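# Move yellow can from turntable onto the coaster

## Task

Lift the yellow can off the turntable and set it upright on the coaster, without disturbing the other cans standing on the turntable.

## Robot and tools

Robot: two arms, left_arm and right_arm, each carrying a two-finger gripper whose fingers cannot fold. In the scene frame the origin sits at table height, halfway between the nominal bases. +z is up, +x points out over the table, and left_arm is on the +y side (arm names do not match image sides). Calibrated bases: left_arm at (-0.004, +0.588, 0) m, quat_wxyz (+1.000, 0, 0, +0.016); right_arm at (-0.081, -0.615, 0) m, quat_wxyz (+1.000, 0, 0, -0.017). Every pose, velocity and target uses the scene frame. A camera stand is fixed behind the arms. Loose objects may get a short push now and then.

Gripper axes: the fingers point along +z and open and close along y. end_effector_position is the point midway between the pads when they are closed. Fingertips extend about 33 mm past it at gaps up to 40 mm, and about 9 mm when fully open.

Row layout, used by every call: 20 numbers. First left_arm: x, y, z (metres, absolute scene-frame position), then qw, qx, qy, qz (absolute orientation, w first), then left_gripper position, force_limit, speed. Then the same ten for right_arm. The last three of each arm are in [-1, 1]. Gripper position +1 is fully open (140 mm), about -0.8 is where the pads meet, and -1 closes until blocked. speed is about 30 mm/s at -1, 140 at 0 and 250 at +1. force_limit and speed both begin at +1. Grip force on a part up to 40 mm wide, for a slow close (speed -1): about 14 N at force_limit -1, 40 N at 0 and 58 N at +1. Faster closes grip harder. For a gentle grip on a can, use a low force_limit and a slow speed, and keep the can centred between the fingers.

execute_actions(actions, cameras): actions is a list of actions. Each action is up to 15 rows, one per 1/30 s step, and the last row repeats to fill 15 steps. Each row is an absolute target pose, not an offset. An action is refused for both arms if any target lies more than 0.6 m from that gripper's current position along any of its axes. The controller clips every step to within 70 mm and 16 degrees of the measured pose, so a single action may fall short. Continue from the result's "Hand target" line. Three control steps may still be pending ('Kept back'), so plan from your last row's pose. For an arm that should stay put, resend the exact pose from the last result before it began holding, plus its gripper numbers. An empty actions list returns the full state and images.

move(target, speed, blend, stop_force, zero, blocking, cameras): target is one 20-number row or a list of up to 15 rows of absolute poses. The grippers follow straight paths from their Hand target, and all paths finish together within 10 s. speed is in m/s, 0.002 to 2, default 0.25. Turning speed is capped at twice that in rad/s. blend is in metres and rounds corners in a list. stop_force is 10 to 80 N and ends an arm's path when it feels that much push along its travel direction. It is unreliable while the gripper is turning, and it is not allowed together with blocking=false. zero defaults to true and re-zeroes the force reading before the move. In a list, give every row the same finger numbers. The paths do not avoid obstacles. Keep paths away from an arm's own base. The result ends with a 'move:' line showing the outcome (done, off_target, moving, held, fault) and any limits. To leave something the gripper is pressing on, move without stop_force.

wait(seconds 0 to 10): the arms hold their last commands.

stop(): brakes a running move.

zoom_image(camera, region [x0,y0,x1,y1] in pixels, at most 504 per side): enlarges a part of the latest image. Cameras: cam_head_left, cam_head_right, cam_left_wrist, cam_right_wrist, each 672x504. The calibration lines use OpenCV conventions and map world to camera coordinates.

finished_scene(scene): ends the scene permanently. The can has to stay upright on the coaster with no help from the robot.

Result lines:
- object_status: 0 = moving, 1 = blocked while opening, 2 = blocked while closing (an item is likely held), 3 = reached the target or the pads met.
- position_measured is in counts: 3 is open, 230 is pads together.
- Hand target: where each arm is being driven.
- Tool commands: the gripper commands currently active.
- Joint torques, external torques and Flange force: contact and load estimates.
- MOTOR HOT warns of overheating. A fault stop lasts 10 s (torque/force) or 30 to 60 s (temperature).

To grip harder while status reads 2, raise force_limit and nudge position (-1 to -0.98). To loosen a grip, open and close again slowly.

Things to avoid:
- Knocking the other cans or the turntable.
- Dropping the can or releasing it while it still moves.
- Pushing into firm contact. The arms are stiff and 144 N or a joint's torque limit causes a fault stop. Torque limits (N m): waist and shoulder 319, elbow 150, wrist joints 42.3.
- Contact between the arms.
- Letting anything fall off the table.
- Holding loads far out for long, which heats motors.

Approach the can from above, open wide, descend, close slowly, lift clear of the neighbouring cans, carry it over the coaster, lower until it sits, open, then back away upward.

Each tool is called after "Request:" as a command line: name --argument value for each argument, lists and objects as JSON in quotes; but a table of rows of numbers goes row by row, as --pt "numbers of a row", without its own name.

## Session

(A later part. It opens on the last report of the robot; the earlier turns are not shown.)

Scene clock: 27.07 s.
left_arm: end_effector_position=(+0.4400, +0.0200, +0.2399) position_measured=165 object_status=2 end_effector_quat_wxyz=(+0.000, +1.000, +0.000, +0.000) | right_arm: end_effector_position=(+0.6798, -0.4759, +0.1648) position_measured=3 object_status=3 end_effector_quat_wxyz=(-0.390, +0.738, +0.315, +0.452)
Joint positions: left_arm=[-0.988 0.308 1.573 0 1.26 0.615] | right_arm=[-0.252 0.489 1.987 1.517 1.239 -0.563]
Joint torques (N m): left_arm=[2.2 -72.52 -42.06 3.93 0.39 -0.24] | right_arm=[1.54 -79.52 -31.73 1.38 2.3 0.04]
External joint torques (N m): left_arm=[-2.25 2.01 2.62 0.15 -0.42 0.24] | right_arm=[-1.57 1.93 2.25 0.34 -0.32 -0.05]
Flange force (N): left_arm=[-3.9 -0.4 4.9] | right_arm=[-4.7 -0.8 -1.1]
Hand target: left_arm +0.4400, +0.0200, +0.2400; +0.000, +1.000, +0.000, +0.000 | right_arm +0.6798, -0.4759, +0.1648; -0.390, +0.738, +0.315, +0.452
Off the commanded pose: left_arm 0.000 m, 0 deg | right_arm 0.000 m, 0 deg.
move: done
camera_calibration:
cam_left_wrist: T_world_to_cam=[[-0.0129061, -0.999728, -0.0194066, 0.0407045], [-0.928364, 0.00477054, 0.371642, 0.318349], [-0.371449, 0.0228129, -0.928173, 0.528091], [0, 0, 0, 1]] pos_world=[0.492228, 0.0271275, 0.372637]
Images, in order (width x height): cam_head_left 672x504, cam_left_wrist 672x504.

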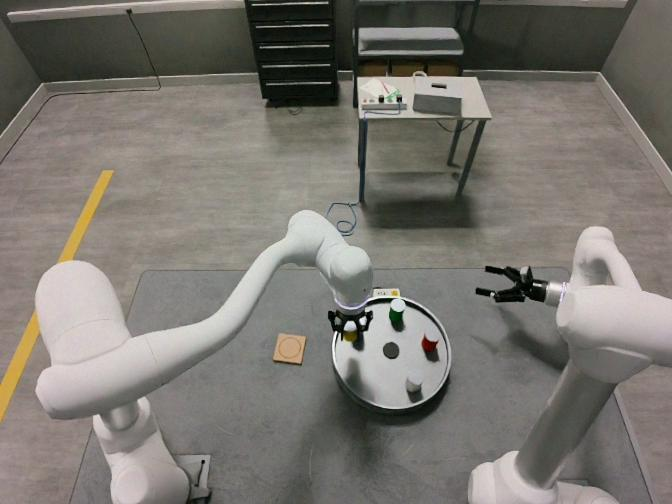

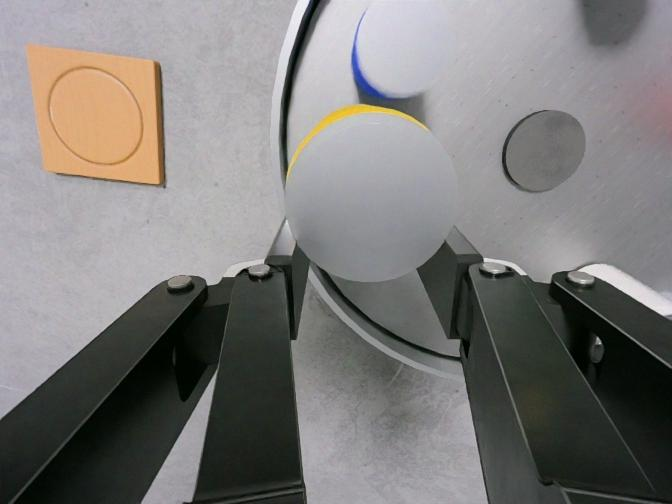

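Request:
move --target '[0.475,0.16,0.22,0,1,0,0,-1,0,0.1,0.6798,-0.4759,0.1648,-0.390,0.738,0.315,0.452,1,1,1]' --cameras '["cam_left_wrist","cam_head_left","cam_head_right"]'

Scene clock: 28.27 s.
left_arm: end_effector_position=(+0.4750, +0.1600, +0.2200) position_measured=165 object_status=2 end_effector_quat_wxyz=(+0.000, +1.000, +0.000, +0.000) | right_arm: end_effector_position=(+0.6798, -0.4759, +0.1648) position_measured=3 object_status=3 end_effector_quat_wxyz=(-0.390, +0.738, +0.315, +0.452)
Joint positions: left_arm=[-0.816 0.199 1.752 0 1.19 0.788] | right_arm=[-0.252 0.489 1.987 1.517 1.239 -0.563]
Joint torques (N m): left_arm=[1.16 -60.3 -40.68 3.82 0.39 -0.28] | right_arm=[1.42 -79.35 -31.78 1.37 2.33 0]
External joint torques (N m): left_arm=[-1.21 1.49 2.14 0.17 -0.43 0.28] | right_arm=[-1.34 1.54 2.25 0.33 -0.35 -0.01]
Flange force (N): left_arm=[-2.5 -0.2 4.2] | right_arm=[-4.2 -1.4 -1.0]
Hand target: left_arm +0.4750, +0.1600, +0.2200; +0.000, +1.000, +0.000, +0.000 | right_arm +0.6798, -0.4759, +0.1648; -0.390, +0.738, +0.315, +0.452
Off the commanded pose: left_arm 0.000 m, 0 deg | right_arm 0.000 m, 0 deg.
move: done
camera_calibration:
cam_left_wrist: T_world_to_cam=[[-0.0130327, -0.999726, -0.0194662, 0.180819], [-0.928397, 0.00486802, 0.371557, 0.357601], [-0.37136, 0.0229148, -0.928206, 0.519375], [0, 0, 0, 1]] pos_world=[0.527228, 0.167127, 0.352737]
Images, in order (width x height): cam_head_left 672x504, cam_head_right 672x504, cam_left_wrist 672x504.

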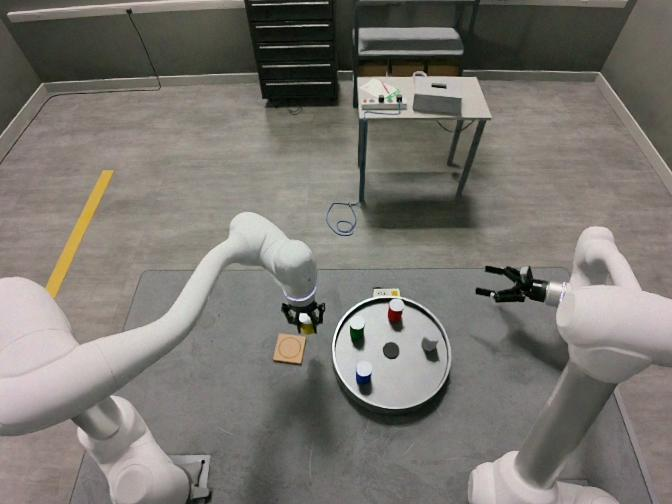

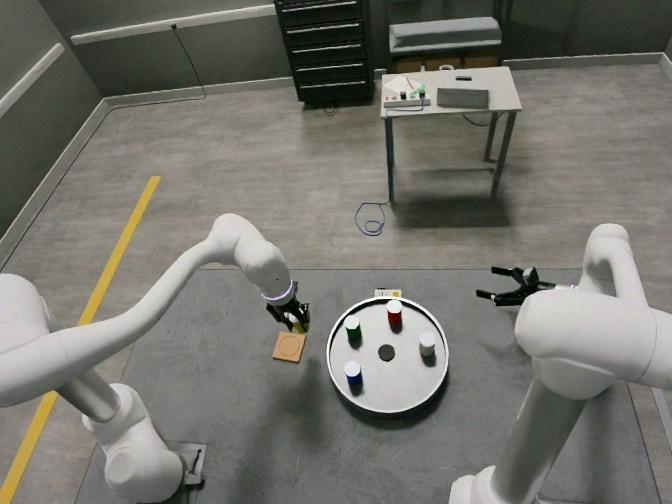

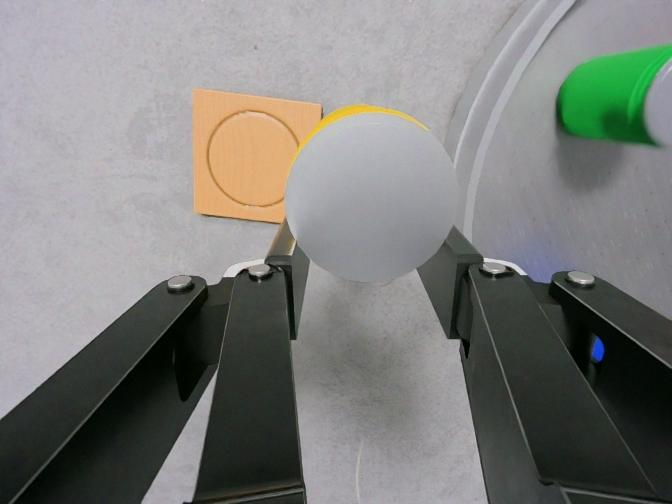

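Request:
move --pt "0.457 0.2416 0.18 0 1 0 0 -1 0 0.1 0.6798 -0.4759 0.1648 -0.390 0.738 0.315 0.452 1 1 1" --pt "0.457 0.2416 0.095 0 1 0 0 -1 0 0.1 0.6798 -0.4759 0.1648 -0.390 0.738 0.315 0.452 1 1 1" --blend 0.02 --cameras '["cam_left_wrist","cam_head_left","cam_head_right"]'

Request:
zoom_image --camera "cam_head_left" --region '[250, 290, 350, 390]'

Request:
zoom_image --camera "cam_head_right" --region '[240, 290, 340, 390]'

Scene clock: 29.70 s.
left_arm: end_effector_position=(+0.4570, +0.2416, +0.0950) position_measured=165 object_status=2 end_effector_quat_wxyz=(+0.000, +1.000, +0.000, +0.000) | right_arm: end_effector_position=(+0.6798, -0.4759, +0.1648) position_measured=3 object_status=3 end_effector_quat_wxyz=(-0.390, +0.738, +0.315, +0.452)
Joint positions: left_arm=[-0.737 0.205 2.002 0 0.935 0.866] | right_arm=[-0.252 0.489 1.987 1.517 1.239 -0.563]
Joint torques (N m): left_arm=[1.98 -54.66 -35.52 3.34 0.42 -0.27] | right_arm=[1.52 -79.59 -31.9 1.4 2.31 -0.01]
External joint torques (N m): left_arm=[-1.8 0.43 2.18 0.12 -0.46 0.27] | right_arm=[-1.41 1.22 2.22 0.32 -0.33 -0.01]
Flange force (N): left_arm=[-4.6 -0.1 3.2] | right_arm=[-3.9 -1.8 -1.4]
Hand target: left_arm +0.4570, +0.2416, +0.0950; +0.000, +1.000, +0.000, +0.000 | right_arm +0.6798, -0.4759, +0.1648; -0.390, +0.738, +0.315, +0.452
Off the commanded pose: left_arm 0.000 m, 0 deg | right_arm 0.000 m, 0 deg.
move: done
camera_calibration:
cam_left_wrist: T_world_to_cam=[[-0.0128678, -0.999731, -0.0193153, 0.259612], [-0.928399, 0.00477104, 0.371555, 0.386963], [-0.371363, 0.0227134, -0.92821, 0.394847], [0, 0, 0, 1]] pos_world=[0.509228, 0.248728, 0.227737]
Images, in order (width x height): cam_head_left 672x504, cam_head_right 672x504, cam_left_wrist 672x504.

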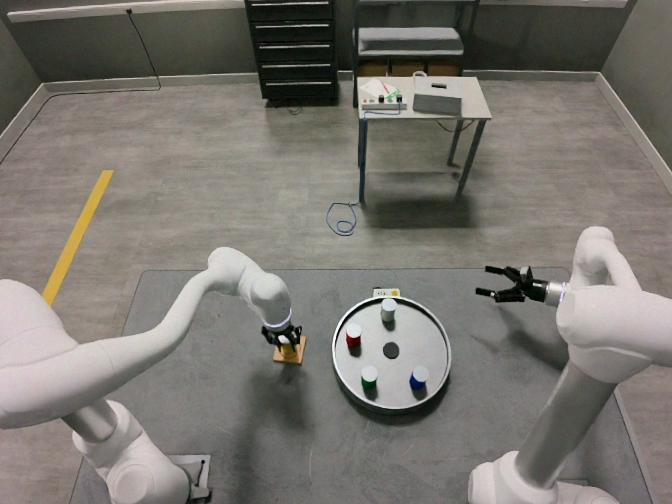

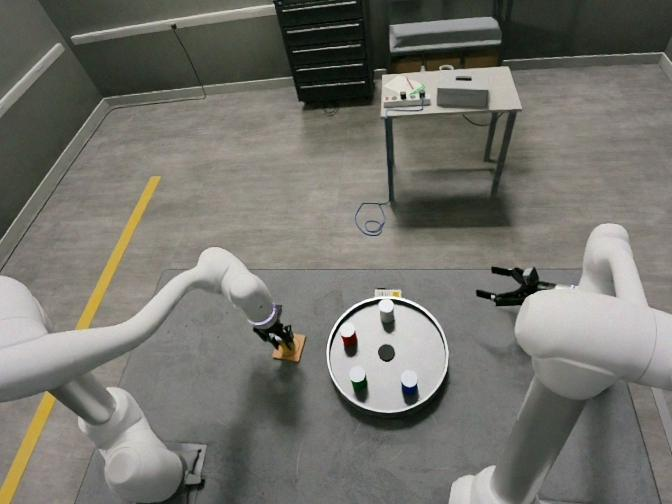

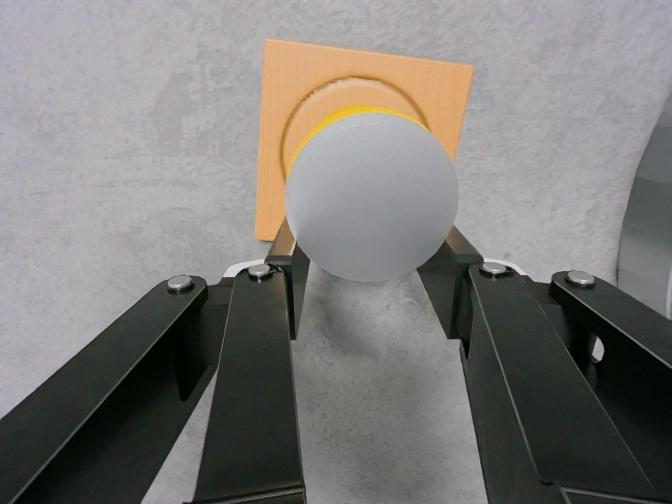

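Scaled by 5.040 from the camera's 672x504 image, which has a finer 960x720 frame.

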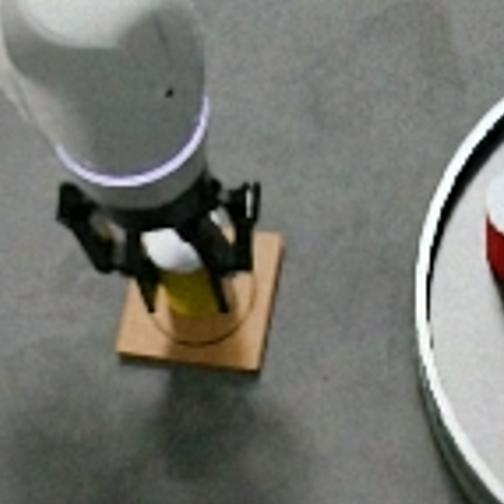

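Scaled by 5.040 from the camera's 672x504 image, which has a finer 960x720 frame.

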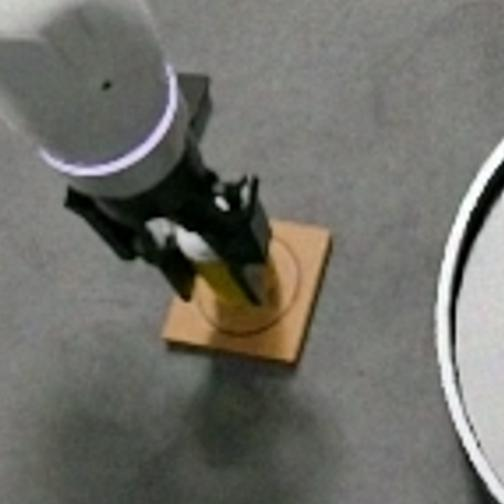

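Request:
move --target '[0.4575,0.2435,0.08,0,1,0,0,-1,0,0.1,0.6798,-0.4759,0.1648,-0.390,0.738,0.315,0.452,1,1,1]' --speed 0.08

Request:
move --target '[0.4575,0.2435,0.055,0,1,0,0,-1,0,0.1,0.6798,-0.4759,0.1648,-0.390,0.738,0.315,0.452,1,1,1]' --speed 0.012 --stop_force 10 --cameras '["cam_left_wrist","cam_head_left","cam_head_right"]'

Request:
zoom_image --camera "cam_head_left" --region '[250, 290, 350, 390]'

Request:
zoom_image --camera "cam_head_right" --region '[240, 290, 340, 390]'

Scene clock: 30.73 s.
left_arm: end_effector_position=(+0.4576, +0.2434, +0.0802) position_measured=165 object_status=2 end_effector_quat_wxyz=(+0.000, +1.000, +0.000, +0.000) | right_arm: end_effector_position=(+0.6798, -0.4759, +0.1648) position_measured=3 object_status=3 end_effector_quat_wxyz=(-0.390, +0.738, +0.315, +0.452)
Joint positions: left_arm=[-0.734 0.22 2.016 0 0.906 0.869] | right_arm=[-0.252 0.489 1.987 1.517 1.239 -0.563]
Joint torques (N m): left_arm=[3.14 -32.07 -22.45 3.76 -2.67 -0.22] | right_arm=[1.28 -79.38 -31.68 1.39 2.3 0.04]
External joint torques (N m): left_arm=[-3.05 -23.05 -10.19 -0.39 2.63 0.22] | right_arm=[-1.27 1.55 2.1 0.32 -0.33 -0.05]
Flange force (N): left_arm=[-13.3 -3.8 -39.0] | right_arm=[-4.2 -1.2 -0.9]
Hand target: left_arm +0.4575, +0.2435, +0.0800; +0.000, +1.000, +0.000, +0.000 | right_arm +0.6798, -0.4759, +0.1648; -0.390, +0.738, +0.315, +0.452
Off the commanded pose: left_arm 0.000 m, 0 deg | right_arm 0.000 m, 0 deg.
move: done

Scene clock: 31.30 s.
left_arm: end_effector_position=(+0.4576, +0.2434, +0.0800) position_measured=165 object_status=2 end_effector_quat_wxyz=(+0.000, +1.000, +0.000, +0.000) | right_arm: end_effector_position=(+0.6798, -0.4759, +0.1648) position_measured=3 object_status=3 end_effector_quat_wxyz=(-0.390, +0.738, +0.315, +0.452)
Joint positions: left_arm=[-0.734 0.22 2.016 0 0.905 0.869] | right_arm=[-0.252 0.489 1.987 1.517 1.239 -0.563]
Joint torques (N m): left_arm=[3.77 -23.91 -18.28 3.88 -3.48 -0.18] | right_arm=[1.6 -79.49 -31.86 1.36 2.32 -0.02]
External joint torques (N m): left_arm=[-3.71 -31.47 -14.5 -0.5 3.44 0.18] | right_arm=[-1.59 1.65 2.3 0.36 -0.34 0.01]
Flange force (N): left_arm=[-16.9 -5.0 -53.4] | right_arm=[-4.4 -1.3 -1.3]
Hand target: left_arm +0.4576, +0.2434, +0.0800; +0.000, +1.000, +0.000, +0.000 | right_arm +0.6798, -0.4759, +0.1648; -0.390, +0.738, +0.315, +0.452
Off the commanded pose: left_arm 0.025 m, 0 deg | right_arm 0.000 m, 0 deg.
move: contact (left_arm)
camera_calibration:
cam_left_wrist: T_world_to_cam=[[-0.0129234, -0.999732, -0.0191868, 0.261231], [-0.928446, 0.0048733, 0.371436, 0.393108], [-0.371243, 0.0226141, -0.92826, 0.381078], [0, 0, 0, 1]] pos_world=[0.509828, 0.250628, 0.212738]
Images, in order (width x height): cam_head_left 672x504, cam_head_right 672x504, cam_left_wrist 672x504.

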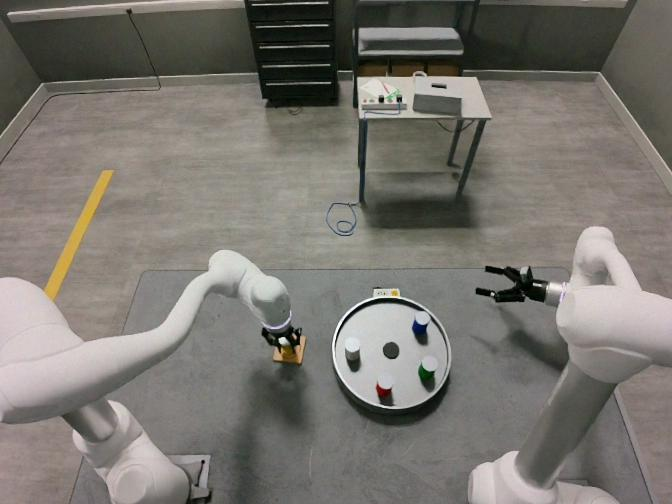

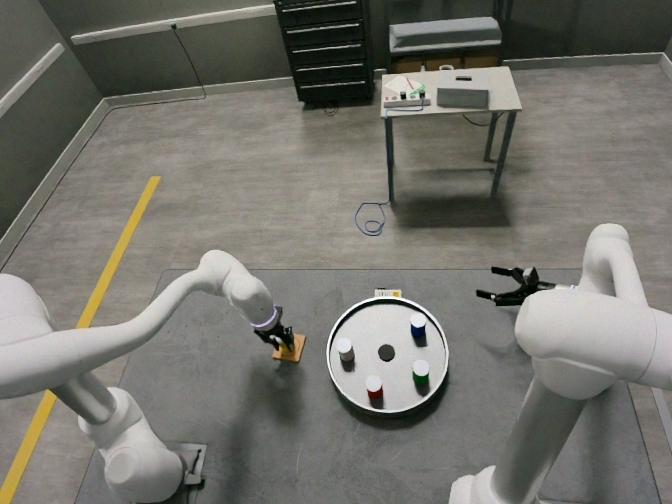

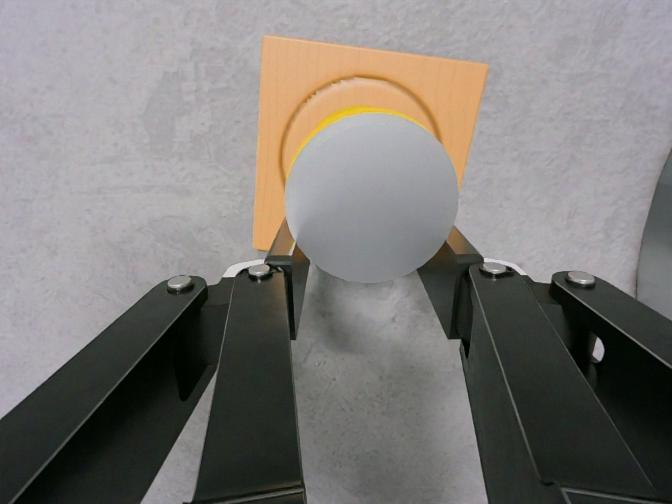

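Scaled by 5.040 from the camera's 672x504 image, which has a finer 960x720 frame.

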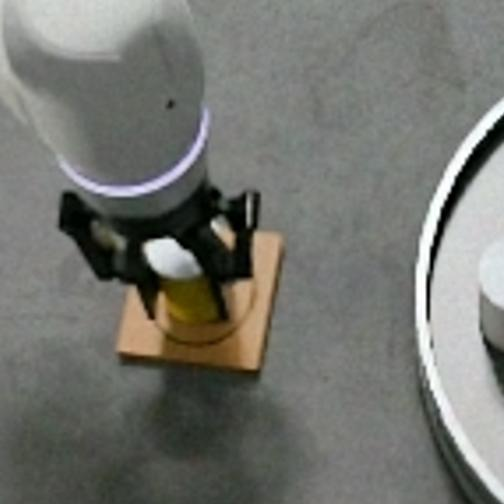

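Scaled by 5.040 from the camera's 672x504 image, which has a finer 960x720 frame.

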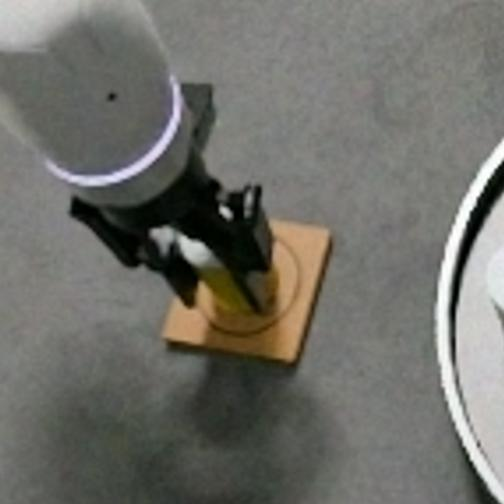

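Request:
move --pt "0.4575 0.2435 0.081 0 1 0 0 -1 0 0.1 0.6798 -0.4759 0.1648 -0.390 0.738 0.315 0.452 1 1 1" --pt "0.4575 0.2435 0.081 0 1 0 0 0.4 0 -1 0.6798 -0.4759 0.1648 -0.390 0.738 0.315 0.452 1 1 1" --pt "0.4575 0.2435 0.23 0 1 0 0 0.4 0 -1 0.6798 -0.4759 0.1648 -0.390 0.738 0.315 0.452 1 1 1" --speed '[0.03,0.1,0.2]' --cameras '["cam_left_wrist"]'

Scene clock: 35.37 s.
left_arm: end_effector_position=(+0.4575, +0.2435, +0.2300) position_measured=78 object_status=3 end_effector_quat_wxyz=(+0.000, +1.000, +0.000, +0.000) | right_arm: end_effector_position=(+0.6798, -0.4759, +0.1648) position_measured=3 object_status=3 end_effector_quat_wxyz=(-0.390, +0.738, +0.315, +0.452)
Joint positions: left_arm=[-0.734 0.09 1.861 0 1.191 0.869] | right_arm=[-0.252 0.489 1.987 1.517 1.239 -0.563]
Joint torques (N m): left_arm=[2.21 -47.42 -40.14 3.84 0.41 -0.25] | right_arm=[1.64 -79.49 -31.67 1.4 2.37 -0.01]
External joint torques (N m): left_arm=[-2.42 0.66 1.86 0.11 -0.46 0.25] | right_arm=[-1.64 2 2.2 0.3 -0.4 -0.01]
Flange force (N): left_arm=[-4.3 1.5 3.6] | right_arm=[-4.7 -0.6 -1.1]
Hand target: left_arm +0.4575, +0.2435, +0.2300; +0.000, +1.000, +0.000, +0.000 | right_arm +0.6798, -0.4759, +0.1648; -0.390, +0.738, +0.315, +0.452
Off the commanded pose: left_arm 0.000 m, 0 deg | right_arm 0.000 m, 0 deg.
move: done
camera_calibration:
cam_left_wrist: T_world_to_cam=[[-0.0129061, -0.999728, -0.0194066, 0.264176], [-0.928364, 0.00477054, 0.371642, 0.337246], [-0.371449, 0.0228129, -0.928173, 0.52021], [0, 0, 0, 1]] pos_world=[0.509728, 0.250627, 0.362637]
Images, in order (width x height): cam_left_wrist 672x504.

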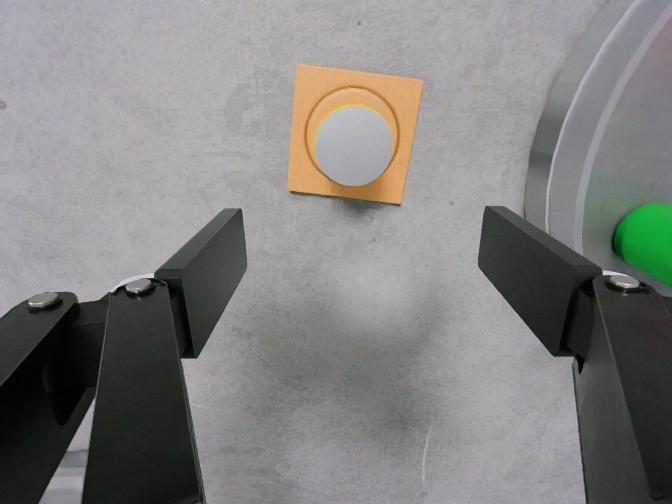

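Standing, centered.

Request:
finished_scene --scene 1

The scene is finished: the task was done.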